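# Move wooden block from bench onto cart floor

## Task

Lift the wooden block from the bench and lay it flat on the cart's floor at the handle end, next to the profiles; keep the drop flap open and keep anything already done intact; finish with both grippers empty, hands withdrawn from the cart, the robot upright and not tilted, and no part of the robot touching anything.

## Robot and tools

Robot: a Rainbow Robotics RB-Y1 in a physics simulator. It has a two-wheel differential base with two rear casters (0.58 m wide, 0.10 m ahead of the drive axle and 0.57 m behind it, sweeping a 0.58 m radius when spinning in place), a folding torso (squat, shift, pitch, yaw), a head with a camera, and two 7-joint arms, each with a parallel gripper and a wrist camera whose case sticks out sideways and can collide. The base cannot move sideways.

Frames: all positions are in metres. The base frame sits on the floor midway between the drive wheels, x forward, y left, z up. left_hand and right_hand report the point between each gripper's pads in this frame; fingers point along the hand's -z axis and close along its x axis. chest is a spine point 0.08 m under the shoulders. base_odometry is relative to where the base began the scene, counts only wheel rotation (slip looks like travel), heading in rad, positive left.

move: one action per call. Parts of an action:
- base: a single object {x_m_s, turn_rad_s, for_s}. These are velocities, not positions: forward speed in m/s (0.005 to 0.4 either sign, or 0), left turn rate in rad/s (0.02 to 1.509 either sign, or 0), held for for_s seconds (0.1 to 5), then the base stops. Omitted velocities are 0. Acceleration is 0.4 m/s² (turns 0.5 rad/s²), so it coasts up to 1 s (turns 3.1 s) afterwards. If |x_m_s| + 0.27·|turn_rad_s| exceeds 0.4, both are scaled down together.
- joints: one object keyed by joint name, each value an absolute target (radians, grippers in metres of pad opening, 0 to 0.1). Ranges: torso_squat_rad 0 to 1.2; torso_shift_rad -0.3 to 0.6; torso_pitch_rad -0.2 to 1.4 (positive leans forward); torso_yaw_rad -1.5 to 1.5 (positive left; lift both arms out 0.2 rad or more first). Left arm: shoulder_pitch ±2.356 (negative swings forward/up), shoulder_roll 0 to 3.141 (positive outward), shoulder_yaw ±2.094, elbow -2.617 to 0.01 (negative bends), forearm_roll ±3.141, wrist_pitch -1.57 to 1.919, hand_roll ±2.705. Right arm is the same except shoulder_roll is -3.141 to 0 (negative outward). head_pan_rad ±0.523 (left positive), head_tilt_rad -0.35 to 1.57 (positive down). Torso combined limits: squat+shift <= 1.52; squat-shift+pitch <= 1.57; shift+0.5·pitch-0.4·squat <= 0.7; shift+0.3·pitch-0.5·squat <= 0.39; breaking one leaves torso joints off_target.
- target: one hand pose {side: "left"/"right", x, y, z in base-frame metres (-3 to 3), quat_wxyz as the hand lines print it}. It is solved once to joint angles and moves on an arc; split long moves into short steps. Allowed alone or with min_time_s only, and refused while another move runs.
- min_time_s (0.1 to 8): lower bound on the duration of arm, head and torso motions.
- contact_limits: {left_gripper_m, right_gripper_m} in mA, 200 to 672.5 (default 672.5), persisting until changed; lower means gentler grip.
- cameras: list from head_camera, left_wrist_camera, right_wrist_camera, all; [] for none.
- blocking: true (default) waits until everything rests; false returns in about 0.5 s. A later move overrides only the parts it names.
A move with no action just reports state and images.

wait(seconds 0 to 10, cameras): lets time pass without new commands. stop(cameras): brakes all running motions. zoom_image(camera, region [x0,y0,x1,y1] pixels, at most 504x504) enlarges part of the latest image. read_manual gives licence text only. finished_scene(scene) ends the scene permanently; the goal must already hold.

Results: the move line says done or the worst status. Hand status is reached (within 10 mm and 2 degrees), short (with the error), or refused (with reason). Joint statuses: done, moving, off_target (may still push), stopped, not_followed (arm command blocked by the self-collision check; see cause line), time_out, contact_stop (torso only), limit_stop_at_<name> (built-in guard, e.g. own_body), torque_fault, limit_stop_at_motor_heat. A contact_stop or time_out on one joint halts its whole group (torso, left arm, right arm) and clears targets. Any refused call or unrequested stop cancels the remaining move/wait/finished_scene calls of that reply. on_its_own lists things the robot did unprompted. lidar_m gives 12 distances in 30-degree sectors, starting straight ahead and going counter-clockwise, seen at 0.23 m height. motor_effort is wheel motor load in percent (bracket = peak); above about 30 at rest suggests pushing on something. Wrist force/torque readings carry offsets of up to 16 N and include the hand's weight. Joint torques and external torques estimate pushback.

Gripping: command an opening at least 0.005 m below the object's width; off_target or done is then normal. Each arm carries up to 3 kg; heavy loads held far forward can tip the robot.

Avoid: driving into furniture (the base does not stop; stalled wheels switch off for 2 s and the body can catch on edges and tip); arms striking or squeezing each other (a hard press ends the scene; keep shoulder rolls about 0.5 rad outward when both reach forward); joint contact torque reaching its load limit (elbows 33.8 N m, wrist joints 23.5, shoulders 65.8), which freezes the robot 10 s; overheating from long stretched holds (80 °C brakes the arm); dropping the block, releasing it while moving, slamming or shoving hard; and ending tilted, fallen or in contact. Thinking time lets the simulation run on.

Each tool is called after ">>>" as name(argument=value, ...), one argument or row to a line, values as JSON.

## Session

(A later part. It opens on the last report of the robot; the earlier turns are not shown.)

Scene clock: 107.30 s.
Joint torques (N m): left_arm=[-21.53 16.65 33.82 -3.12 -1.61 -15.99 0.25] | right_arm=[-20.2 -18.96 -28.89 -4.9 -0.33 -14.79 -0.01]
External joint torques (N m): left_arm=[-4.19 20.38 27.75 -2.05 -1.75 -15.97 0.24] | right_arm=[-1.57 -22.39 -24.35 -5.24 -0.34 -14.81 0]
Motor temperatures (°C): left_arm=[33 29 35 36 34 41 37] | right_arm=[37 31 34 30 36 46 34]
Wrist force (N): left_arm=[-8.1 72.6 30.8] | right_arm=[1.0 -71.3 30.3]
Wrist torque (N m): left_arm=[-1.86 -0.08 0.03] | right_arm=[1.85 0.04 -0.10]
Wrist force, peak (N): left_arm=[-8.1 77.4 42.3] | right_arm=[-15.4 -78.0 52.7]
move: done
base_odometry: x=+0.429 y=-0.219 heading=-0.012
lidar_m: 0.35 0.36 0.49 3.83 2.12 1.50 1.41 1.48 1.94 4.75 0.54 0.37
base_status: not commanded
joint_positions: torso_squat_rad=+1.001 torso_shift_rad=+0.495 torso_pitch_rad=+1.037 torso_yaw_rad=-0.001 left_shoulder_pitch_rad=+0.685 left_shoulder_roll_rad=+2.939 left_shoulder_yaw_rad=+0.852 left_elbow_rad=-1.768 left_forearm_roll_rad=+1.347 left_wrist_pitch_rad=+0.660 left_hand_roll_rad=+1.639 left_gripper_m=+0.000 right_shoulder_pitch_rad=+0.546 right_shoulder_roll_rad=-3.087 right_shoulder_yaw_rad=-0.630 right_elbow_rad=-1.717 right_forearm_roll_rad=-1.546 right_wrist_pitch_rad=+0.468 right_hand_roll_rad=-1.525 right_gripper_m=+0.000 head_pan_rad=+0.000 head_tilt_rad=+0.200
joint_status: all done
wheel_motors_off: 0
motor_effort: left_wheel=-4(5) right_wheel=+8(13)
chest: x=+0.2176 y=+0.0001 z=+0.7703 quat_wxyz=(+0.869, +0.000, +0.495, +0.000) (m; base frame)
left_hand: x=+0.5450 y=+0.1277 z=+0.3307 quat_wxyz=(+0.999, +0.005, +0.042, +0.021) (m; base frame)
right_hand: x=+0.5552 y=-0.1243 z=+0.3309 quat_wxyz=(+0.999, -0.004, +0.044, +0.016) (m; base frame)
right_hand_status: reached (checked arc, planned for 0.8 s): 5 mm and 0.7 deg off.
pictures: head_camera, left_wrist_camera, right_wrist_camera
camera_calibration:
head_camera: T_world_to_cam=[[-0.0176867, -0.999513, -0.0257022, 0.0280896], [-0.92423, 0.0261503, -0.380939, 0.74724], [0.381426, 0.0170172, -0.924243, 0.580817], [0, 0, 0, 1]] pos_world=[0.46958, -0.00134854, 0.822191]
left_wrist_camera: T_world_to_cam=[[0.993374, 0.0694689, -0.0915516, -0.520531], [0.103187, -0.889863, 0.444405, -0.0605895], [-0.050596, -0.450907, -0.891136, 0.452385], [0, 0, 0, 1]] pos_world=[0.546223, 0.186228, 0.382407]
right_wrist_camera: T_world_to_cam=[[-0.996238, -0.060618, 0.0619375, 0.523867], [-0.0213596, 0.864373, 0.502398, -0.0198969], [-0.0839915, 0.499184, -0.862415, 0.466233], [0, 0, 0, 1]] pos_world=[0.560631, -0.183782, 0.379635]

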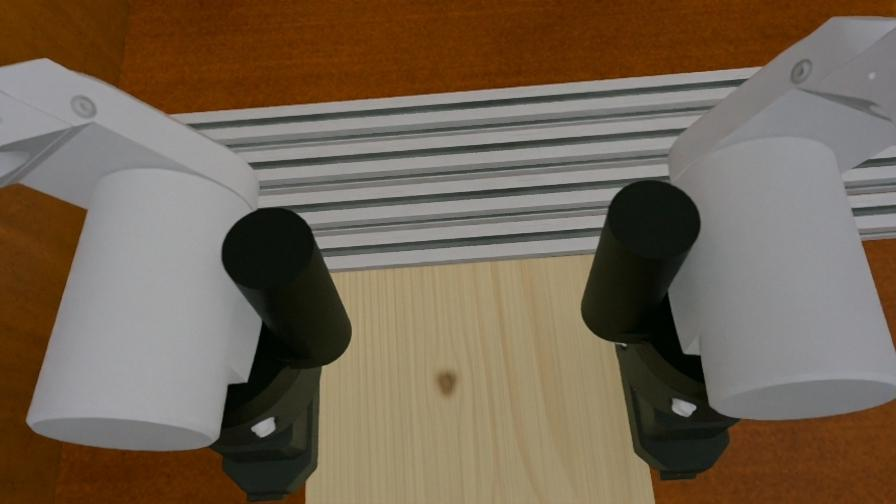

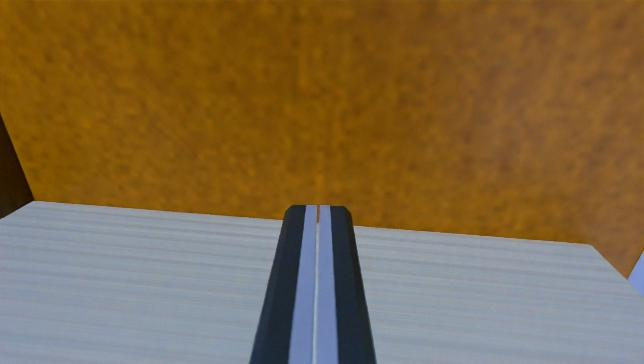

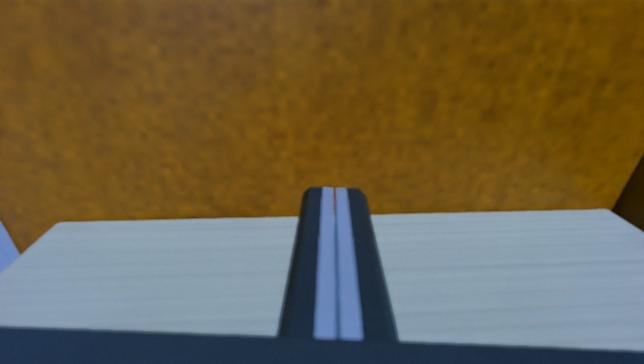

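>>> move(
  target={"side":"left","x":0.547,"y":0.123,"z":0.328,"quat_wxyz":[0.9998,0,0.005,0.0185]},
  min_time_s=0.8,
  cameras=[],
)

>>> move(
  target={"side":"right","x":0.556,"y":-0.120,"z":0.328,"quat_wxyz":[0.9998,0,0.005,0.0185]},
  min_time_s=0.8,
)

Scene clock: 110.57 s.
Joint torques (N m): left_arm=[-19.06 17 31.85 -1.03 -3.75 -15.23 0.33] | right_arm=[-20.21 -18.87 -29.58 -5.56 -0.47 -14.92 -0.11]
External joint torques (N m): left_arm=[-2.06 20.68 25.93 0.33 -3.82 -15.21 0.33] | right_arm=[-1.57 -22.3 -25.05 -5.9 -0.48 -14.94 -0.11]
Motor temperatures (°C): left_arm=[33 29 35 36 34 41 37] | right_arm=[37 31 34 30 36 46 34]
Wrist force (N): left_arm=[-6.4 73.2 45.6] | right_arm=[0.9 -70.0 22.0]
Wrist torque (N m): left_arm=[-2.42 0.17 -0.04] | right_arm=[1.68 0.06 -0.13]
Wrist force, peak (N): left_arm=[-19.4 77.4 41.5] | right_arm=[0.9 -71.0 30.6]
move: done
base_odometry: x=+0.429 y=-0.219 heading=-0.012
lidar_m: 0.35 0.36 0.50 3.83 2.12 1.50 1.41 1.48 1.94 4.75 0.55 0.36
base_status: not commanded
joint_positions: torso_squat_rad=+1.001 torso_shift_rad=+0.495 torso_pitch_rad=+1.037 torso_yaw_rad=-0.001 left_shoulder_pitch_rad=+0.692 left_shoulder_roll_rad=+2.943 left_shoulder_yaw_rad=+0.839 left_elbow_rad=-1.811 left_forearm_roll_rad=+1.160 left_wrist_pitch_rad=+0.670 left_hand_roll_rad=+1.815 left_gripper_m=+0.000 right_shoulder_pitch_rad=+0.546 right_shoulder_roll_rad=-3.087 right_shoulder_yaw_rad=-0.630 right_elbow_rad=-1.717 right_forearm_roll_rad=-1.546 right_wrist_pitch_rad=+0.468 right_hand_roll_rad=-1.525 right_gripper_m=+0.000 head_pan_rad=+0.000 head_tilt_rad=+0.200
joint_status: all done
wheel_motors_off: 0
motor_effort: left_wheel=-5(6) right_wheel=+8(9)
chest: x=+0.2176 y=+0.0001 z=+0.7703 quat_wxyz=(+0.869, +0.000, +0.495, +0.000) (m; base frame)
left_hand: x=+0.5471 y=+0.1283 z=+0.3272 quat_wxyz=(+1.000, +0.005, +0.007, +0.021) (m; base frame)
left_hand_status: reached (checked arc, planned for 0.8 s): 5 mm and 0.7 deg off.
right_hand: x=+0.5554 y=-0.1243 z=+0.3309 quat_wxyz=(+0.999, -0.004, +0.044, +0.016) (m; base frame)
pictures: none
No camera images: "cameras" was empty.

Scene clock: 111.70 s.
Joint torques (N m): left_arm=[-19.53 16.65 31.93 -2.01 -3.33 -15.01 0.37] | right_arm=[-22.29 -18.39 -29.12 -3.05 1.37 -14.2 -0.06]
External joint torques (N m): left_arm=[-2.52 20.33 26 -0.66 -3.39 -14.99 0.37] | right_arm=[-3.87 -21.74 -24.84 -3.2 1.31 -14.21 -0.06]
Motor temperatures (°C): left_arm=[33 29 35 36 34 42 37] | right_arm=[37 31 34 30 36 46 34]
Wrist force (N): left_arm=[-6.4 72.0 43.2] | right_arm=[1.3 -69.5 24.7]
Wrist torque (N m): left_arm=[-2.24 0.08 -0.06] | right_arm=[1.91 0.12 -0.05]
Wrist force, peak (N): left_arm=[-6.7 73.5 44.9] | right_arm=[-11.2 -69.7 30.7]
move: done
base_odometry: x=+0.429 y=-0.219 heading=-0.012
lidar_m: 0.34 0.37 0.48 3.83 2.12 1.48 1.41 1.48 1.96 4.73 0.55 0.38
base_status: not commanded
joint_positions: torso_squat_rad=+1.001 torso_shift_rad=+0.495 torso_pitch_rad=+1.037 torso_yaw_rad=-0.001 left_shoulder_pitch_rad=+0.692 left_shoulder_roll_rad=+2.943 left_shoulder_yaw_rad=+0.839 left_elbow_rad=-1.811 left_forearm_roll_rad=+1.160 left_wrist_pitch_rad=+0.670 left_hand_roll_rad=+1.815 left_gripper_m=+0.000 right_shoulder_pitch_rad=+0.536 right_shoulder_roll_rad=-3.113 right_shoulder_yaw_rad=-0.593 right_elbow_rad=-1.760 right_forearm_roll_rad=-1.307 right_wrist_pitch_rad=+0.445 right_hand_roll_rad=-1.782 right_gripper_m=+0.000 head_pan_rad=+0.000 head_tilt_rad=+0.200
joint_status: all done
wheel_motors_off: 0
motor_effort: left_wheel=-4(6) right_wheel=+8(9)
chest: x=+0.2176 y=+0.0001 z=+0.7704 quat_wxyz=(+0.869, +0.000, +0.495, +0.000) (m; base frame)
left_hand: x=+0.5472 y=+0.1283 z=+0.3272 quat_wxyz=(+1.000, +0.005, +0.007, +0.021) (m; base frame)
right_hand: x=+0.5572 y=-0.1250 z=+0.3275 quat_wxyz=(+1.000, -0.005, +0.011, +0.016) (m; base frame)
right_hand_status: reached (checked arc, planned for 0.8 s): 5 mm and 0.9 deg off.
pictures: head_camera, left_wrist_camera, right_wrist_camera
camera_calibration:
head_camera: T_world_to_cam=[[-0.0175875, -0.999516, -0.0256644, 0.0280115], [-0.924196, 0.0260458, -0.38103, 0.747298], [0.381514, 0.0170176, -0.924207, 0.580746], [0, 0, 0, 1]] pos_world=[0.46958, -0.00134885, 0.822191]
left_wrist_camera: T_world_to_cam=[[0.997371, 0.0692234, -0.0214376, -0.548145], [0.07146, -0.890351, 0.449631, -0.0429265], [0.012038, -0.449981, -0.892957, 0.415804], [0, 0, 0, 1]] pos_world=[0.544766, 0.186829, 0.378846]
right_wrist_camera: T_world_to_cam=[[-0.998129, -0.061053, -0.00325098, 0.548312], [-0.054498, 0.864345, 0.499938, 0.00171112], [-0.0277128, 0.49918, -0.866055, 0.433672], [0, 0, 0, 1]] pos_world=[0.559398, -0.184483, 0.376511]

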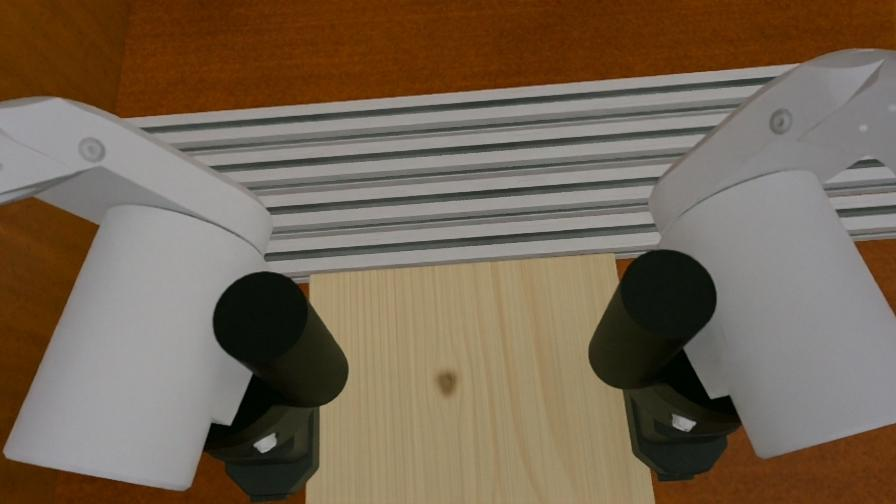

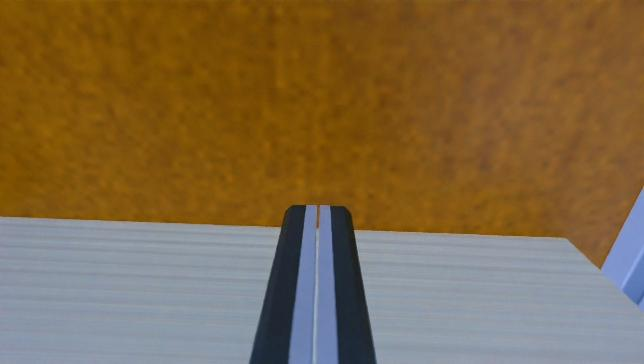

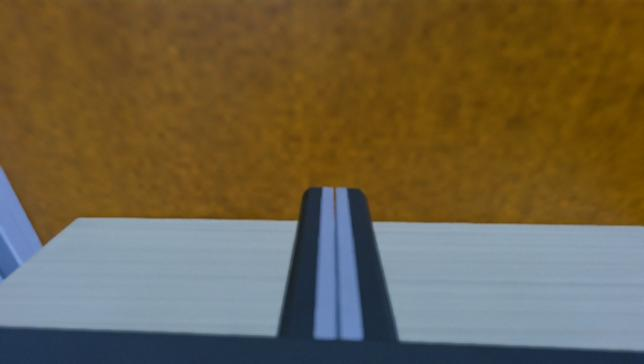

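>>> move(
  target={"side":"right","x":0.556,"y":-0.16,"z":0.332,"quat_wxyz":[0.9998,0,0.005,0.0185]},
  cameras=[],
)

>>> move(
  target={"side":"left","x":0.547,"y":0.16,"z":0.333,"quat_wxyz":[0.9998,0,0.005,0.0185]},
  cameras=["head_camera"],
)

>>> move(
  joints={"torso_squat_rad":0.7,"torso_shift_rad":0.5,"torso_pitch_rad":0.8},
  cameras=[],
)

>>> move(
  joints={"torso_squat_rad":0.2,"torso_shift_rad":0.0},
  cameras=["head_camera"],
)

>>> move(
  base={"x_m_s":-0.4,"for_s":1.2},
  cameras=["head_camera"],
)

Scene clock: 114.33 s.
Joint torques (N m): left_arm=[-16.77 0.13 11.84 -2.2 -0.47 -2.8 0.29] | right_arm=[-19.13 3.22 -5.03 -0.64 -0.3 -0.05 -0.31]
External joint torques (N m): left_arm=[0.24 3.78 5.91 -0.82 -0.53 -2.75 0.29] | right_arm=[-1.55 0.02 -1.03 -0.46 -0.37 -0.06 -0.31]
Motor temperatures (°C): left_arm=[33 29 35 36 34 41 37] | right_arm=[36 31 34 30 36 46 34]
Wrist force (N): left_arm=[2.4 11.0 -4.3] | right_arm=[-0.5 1.4 -4.9]
Wrist torque (N m): left_arm=[-0.56 0.29 0.06] | right_arm=[-0.13 0.03 -0.05]
Wrist force, peak (N): left_arm=[-7.3 73.4 42.4] | right_arm=[1.0 -69.6 24.5]
move: done
base_odometry: x=+0.429 y=-0.219 heading=-0.012
lidar_m: 0.35 0.35 0.49 3.83 2.12 1.50 1.40 1.46 1.95 4.74 0.54 0.36
base_status: not commanded
joint_positions: torso_squat_rad=+1.001 torso_shift_rad=+0.496 torso_pitch_rad=+1.040 torso_yaw_rad=-0.001 left_shoulder_pitch_rad=+0.692 left_shoulder_roll_rad=+2.947 left_shoulder_yaw_rad=+0.844 left_elbow_rad=-1.811 left_forearm_roll_rad=+1.159 left_wrist_pitch_rad=+0.667 left_hand_roll_rad=+1.815 left_gripper_m=+0.000 right_shoulder_pitch_rad=+0.525 right_shoulder_roll_rad=-3.004 right_shoulder_yaw_rad=-0.550 right_elbow_rad=-1.830 right_forearm_roll_rad=-1.172 right_wrist_pitch_rad=+0.423 right_hand_roll_rad=-1.820 right_gripper_m=+0.000 head_pan_rad=+0.000 head_tilt_rad=+0.200
joint_status: all done
wheel_motors_off: 0
motor_effort: left_wheel=-4(9) right_wheel=+6(10)
chest: x=+0.2185 y=+0.0001 z=+0.7695 quat_wxyz=(+0.868, +0.000, +0.497, +0.000) (m; base frame)
left_hand: x=+0.5468 y=+0.1240 z=+0.3261 quat_wxyz=(+1.000, +0.001, +0.008, +0.019) (m; base frame)
right_hand: x=+0.5557 y=-0.1600 z=+0.3300 quat_wxyz=(+1.000, +0.000, +0.008, +0.018) (m; base frame)
right_hand_status: reached (checked arc, planned for 0.4 s): 2 mm and 0.4 deg off.
pictures: none
No camera images: "cameras" was empty.

Scene clock: 115.07 s.
Joint torques (N m): left_arm=[-15.59 -3.59 6.4 -1.6 -0.12 -0.42 -0.19] | right_arm=[-19.1 3.06 -4.97 -0.34 -0.28 0.06 -0.16]
External joint torques (N m): left_arm=[0.55 0.17 0.79 -0.08 -0.18 -0.37 -0.19] | right_arm=[-1.52 -0.14 -0.97 -0.16 -0.35 0.07 -0.16]
Motor temperatures (°C): left_arm=[33 29 35 36 34 41 37] | right_arm=[36 31 34 30 36 46 34]
Wrist force (N): left_arm=[1.3 0.0 -7.8] | right_arm=[-0.4 1.6 -5.0]
Wrist torque (N m): left_arm=[-0.17 0.23 0.03] | right_arm=[-0.17 0.07 -0.10]
Wrist force, peak (N): left_arm=[1.9 11.3 -2.9] | right_arm=[-0.8 1.6 -5.4]
move: done
base_odometry: x=+0.429 y=-0.219 heading=-0.013
lidar_m: 0.35 0.36 0.49 3.83 2.13 1.49 1.41 1.47 1.95 4.76 0.55 0.37
base_status: not commanded
joint_positions: torso_squat_rad=+1.001 torso_shift_rad=+0.496 torso_pitch_rad=+1.040 torso_yaw_rad=-0.001 left_shoulder_pitch_rad=+0.671 left_shoulder_roll_rad=+2.833 left_shoulder_yaw_rad=+0.798 left_elbow_rad=-1.879 left_forearm_roll_rad=+1.103 left_wrist_pitch_rad=+0.641 left_hand_roll_rad=+1.791 left_gripper_m=+0.000 right_shoulder_pitch_rad=+0.525 right_shoulder_roll_rad=-3.004 right_shoulder_yaw_rad=-0.550 right_elbow_rad=-1.830 right_forearm_roll_rad=-1.172 right_wrist_pitch_rad=+0.423 right_hand_roll_rad=-1.820 right_gripper_m=+0.000 head_pan_rad=+0.000 head_tilt_rad=+0.200
joint_status: all done
wheel_motors_off: 0
motor_effort: left_wheel=-8(10) right_wheel=+8(9)
chest: x=+0.2186 y=+0.0000 z=+0.7694 quat_wxyz=(+0.868, +0.000, +0.497, +0.000) (m; base frame)
left_hand: x=+0.5470 y=+0.1599 z=+0.3328 quat_wxyz=(+1.000, +0.000, +0.005, +0.019) (m; base frame)
left_hand_status: reached (checked arc, planned for 0.4 s): 0 mm and 0.0 deg off.
right_hand: x=+0.5556 y=-0.1601 z=+0.3299 quat_wxyz=(+1.000, +0.000, +0.008, +0.018) (m; base frame)
pictures: head_camera
camera_calibration:
head_camera: T_world_to_cam=[[-0.017764, -0.999513, -0.0256489, 0.0280601], [-0.925373, 0.0261503, -0.378156, 0.745963], [0.378642, 0.0170173, -0.925387, 0.581046], [0, 0, 0, 1]] pos_world=[0.470784, -0.00134854, 0.820502]

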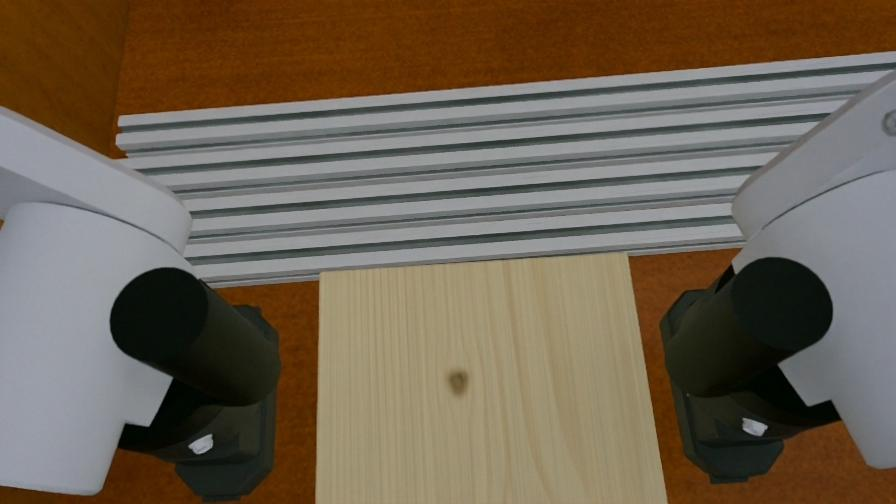

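Scene clock: 116.90 s.
Joint torques (N m): left_arm=[-16.13 -4.2 7.41 0.7 -0.39 -0.32 -0.12] | right_arm=[-20.07 3.97 -5.58 2.15 -0.07 0.21 0.01]
External joint torques (N m): left_arm=[2.04 -0.15 1.01 -0.2 -0.17 -0.37 -0.11] | right_arm=[-0.82 0.28 -1.29 -0.06 -0.3 0.09 0]
Motor temperatures (°C): left_arm=[33 29 34 36 34 41 37] | right_arm=[36 31 34 30 36 45 34]
Wrist force (N): left_arm=[-0.5 1.2 -7.4] | right_arm=[-2.0 1.1 -4.5]
Wrist torque (N m): left_arm=[-0.30 0.12 0.09] | right_arm=[-0.10 -0.06 -0.08]
Wrist force, peak (N): left_arm=[0.5 1.1 -8.8] | right_arm=[-2.1 1.5 -5.4]
move: done
base_odometry: x=+0.429 y=-0.219 heading=-0.013
lidar_m: 0.35 0.36 0.48 3.84 2.12 1.50 1.41 1.46 1.96 4.76 0.53 0.36
base_status: not commanded
joint_positions: torso_squat_rad=+0.700 torso_shift_rad=+0.500 torso_pitch_rad=+0.800 torso_yaw_rad=-0.001 left_shoulder_pitch_rad=+0.671 left_shoulder_roll_rad=+2.833 left_shoulder_yaw_rad=+0.798 left_elbow_rad=-1.879 left_forearm_roll_rad=+1.103 left_wrist_pitch_rad=+0.641 left_hand_roll_rad=+1.791 left_gripper_m=+0.000 right_shoulder_pitch_rad=+0.525 right_shoulder_roll_rad=-3.004 right_shoulder_yaw_rad=-0.550 right_elbow_rad=-1.830 right_forearm_roll_rad=-1.172 right_wrist_pitch_rad=+0.423 right_hand_roll_rad=-1.820 right_gripper_m=+0.000 head_pan_rad=+0.000 head_tilt_rad=+0.200
joint_status: all done
wheel_motors_off: 0
motor_effort: left_wheel=-8(10) right_wheel=+8(11)
chest: x=+0.2506 y=+0.0001 z=+0.9660 quat_wxyz=(+0.921, +0.000, +0.389, +0.000) (m; base frame)
left_hand: x=+0.6735 y=+0.1598 z=+0.6200 quat_wxyz=(+0.993, -0.002, -0.115, +0.018) (m; base frame)
right_hand: x=+0.6825 y=-0.1600 z=+0.6193 quat_wxyz=(+0.994, -0.002, -0.112, +0.018) (m; base frame)
pictures: none
No camera images: "cameras" was empty.

Scene clock: 121.00 s.
Joint torques (N m): left_arm=[-16.54 -4.05 7.24 0.82 -0.24 -0.35 -0.24] | right_arm=[-19.87 3.36 -5.52 2.56 -0.04 0.11 -0.25]
External joint torques (N m): left_arm=[1.63 0 0.83 -0.09 -0.02 -0.39 -0.23] | right_arm=[-0.62 -0.33 -1.23 0.34 -0.27 -0.01 -0.26]
Motor temperatures (°C): left_arm=[33 28 34 36 34 39 37] | right_arm=[36 31 34 30 36 44 34]
Wrist force (N): left_arm=[-0.7 0.5 -7.2] | right_arm=[-1.4 1.5 -4.6]
Wrist torque (N m): left_arm=[-0.21 0.07 0.09] | right_arm=[-0.15 0.02 -0.09]
Wrist force, peak (N): left_arm=[-0.6 1.4 -8.4] | right_arm=[-2.0 1.7 -5.4]
move: done
base_odometry: x=+0.429 y=-0.219 heading=-0.013
lidar_m: 0.34 0.36 0.48 3.82 2.11 1.50 1.41 1.47 1.94 4.74 0.55 0.37
base_status: not commanded
joint_positions: torso_squat_rad=+0.200 torso_shift_rad=+0.000 torso_pitch_rad=+0.800 torso_yaw_rad=-0.001 left_shoulder_pitch_rad=+0.671 left_shoulder_roll_rad=+2.833 left_shoulder_yaw_rad=+0.798 left_elbow_rad=-1.879 left_forearm_roll_rad=+1.103 left_wrist_pitch_rad=+0.641 left_hand_roll_rad=+1.791 left_gripper_m=+0.000 right_shoulder_pitch_rad=+0.525 right_shoulder_roll_rad=-3.004 right_shoulder_yaw_rad=-0.550 right_elbow_rad=-1.830 right_forearm_roll_rad=-1.172 right_wrist_pitch_rad=+0.423 right_hand_roll_rad=-1.820 right_gripper_m=+0.000 head_pan_rad=+0.000 head_tilt_rad=+0.200
joint_status: all done
wheel_motors_off: 0
motor_effort: left_wheel=-7(10) right_wheel=+10(10)
chest: x=-0.0061 y=+0.0001 z=+1.1822 quat_wxyz=(+0.921, +0.000, +0.389, +0.000) (m; base frame)
left_hand: x=+0.4168 y=+0.1599 z=+0.8362 quat_wxyz=(+0.993, -0.002, -0.115, +0.018) (m; base frame)
right_hand: x=+0.4258 y=-0.1600 z=+0.8354 quat_wxyz=(+0.994, -0.002, -0.112, +0.018) (m; base frame)
pictures: head_camera
camera_calibration:
head_camera: T_world_to_cam=[[-0.0111597, -0.999513, -0.0291326, 0.0389121], [-0.809022, 0.0261477, -0.587197, 0.941915], [0.587673, 0.017016, -0.80892, 0.911662], [0, 0, 0, 1]] pos_world=[0.226705, -0.00124854, 1.29168]

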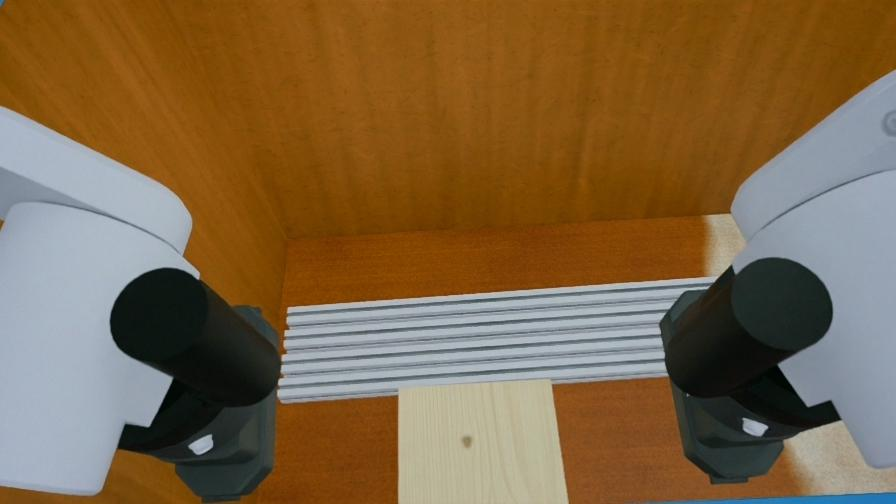

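Scene clock: 123.63 s.
Joint torques (N m): left_arm=[-16.8 -4.39 7.21 1.05 -0.17 -0.45 -0.18] | right_arm=[-20.26 3.65 -5.07 2.54 -0.01 0.16 -0.1]
External joint torques (N m): left_arm=[1.38 -0.34 0.81 0.14 0.05 -0.49 -0.17] | right_arm=[-1.01 -0.05 -0.78 0.32 -0.24 0.04 -0.12]
Motor temperatures (°C): left_arm=[33 28 34 36 34 39 37] | right_arm=[36 31 34 30 36 44 34]
Wrist force (N): left_arm=[-0.1 1.2 -7.7] | right_arm=[-1.9 1.5 -4.3]
Wrist torque (N m): left_arm=[-0.27 0.16 0.09] | right_arm=[-0.12 -0.03 -0.07]
Wrist force, peak (N): left_arm=[-0.7 0.8 -8.2] | right_arm=[-2.0 2.0 -5.4]
move: done
base_odometry: x=-0.051 y=-0.212 heading=-0.014
lidar_m: 0.83 0.86 1.79 4.47 1.41 0.99 0.94 0.97 1.29 3.14 1.24 0.88
base_status: done (sent for 1.2 of 1.2 s)
joint_positions: torso_squat_rad=+0.200 torso_shift_rad=+0.000 torso_pitch_rad=+0.800 torso_yaw_rad=-0.001 left_shoulder_pitch_rad=+0.671 left_shoulder_roll_rad=+2.833 left_shoulder_yaw_rad=+0.798 left_elbow_rad=-1.879 left_forearm_roll_rad=+1.103 left_wrist_pitch_rad=+0.641 left_hand_roll_rad=+1.791 left_gripper_m=+0.000 right_shoulder_pitch_rad=+0.525 right_shoulder_roll_rad=-3.004 right_shoulder_yaw_rad=-0.550 right_elbow_rad=-1.830 right_forearm_roll_rad=-1.172 right_wrist_pitch_rad=+0.423 right_hand_roll_rad=-1.820 right_gripper_m=+0.000 head_pan_rad=+0.000 head_tilt_rad=+0.200
joint_status: not commanded
wheel_motors_off: 0
motor_effort: left_wheel=-18(43) right_wheel=+16(35)
chest: x=-0.0061 y=+0.0001 z=+1.1821 quat_wxyz=(+0.921, +0.000, +0.389, +0.000) (m; base frame)
left_hand: x=+0.4167 y=+0.1598 z=+0.8361 quat_wxyz=(+0.993, -0.002, -0.114, +0.018) (m; base frame)
right_hand: x=+0.4258 y=-0.1600 z=+0.8354 quat_wxyz=(+0.994, -0.002, -0.112, +0.018) (m; base frame)
pictures: head_camera
camera_calibration:
head_camera: T_world_to_cam=[[-0.0112195, -0.999515, -0.0290523, 0.0387234], [-0.809068, 0.0261476, -0.587133, 0.941926], [0.587608, 0.016918, -0.808969, 0.911684], [0, 0, 0, 1]] pos_world=[0.226804, -0.0013483, 1.29169]

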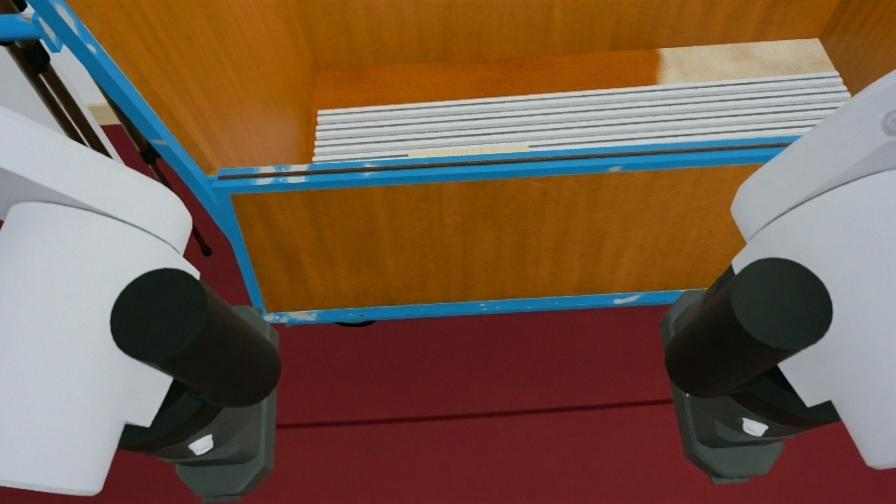

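>>> finished_scene(
  scene=2,
)

The scene is finished: the task was done.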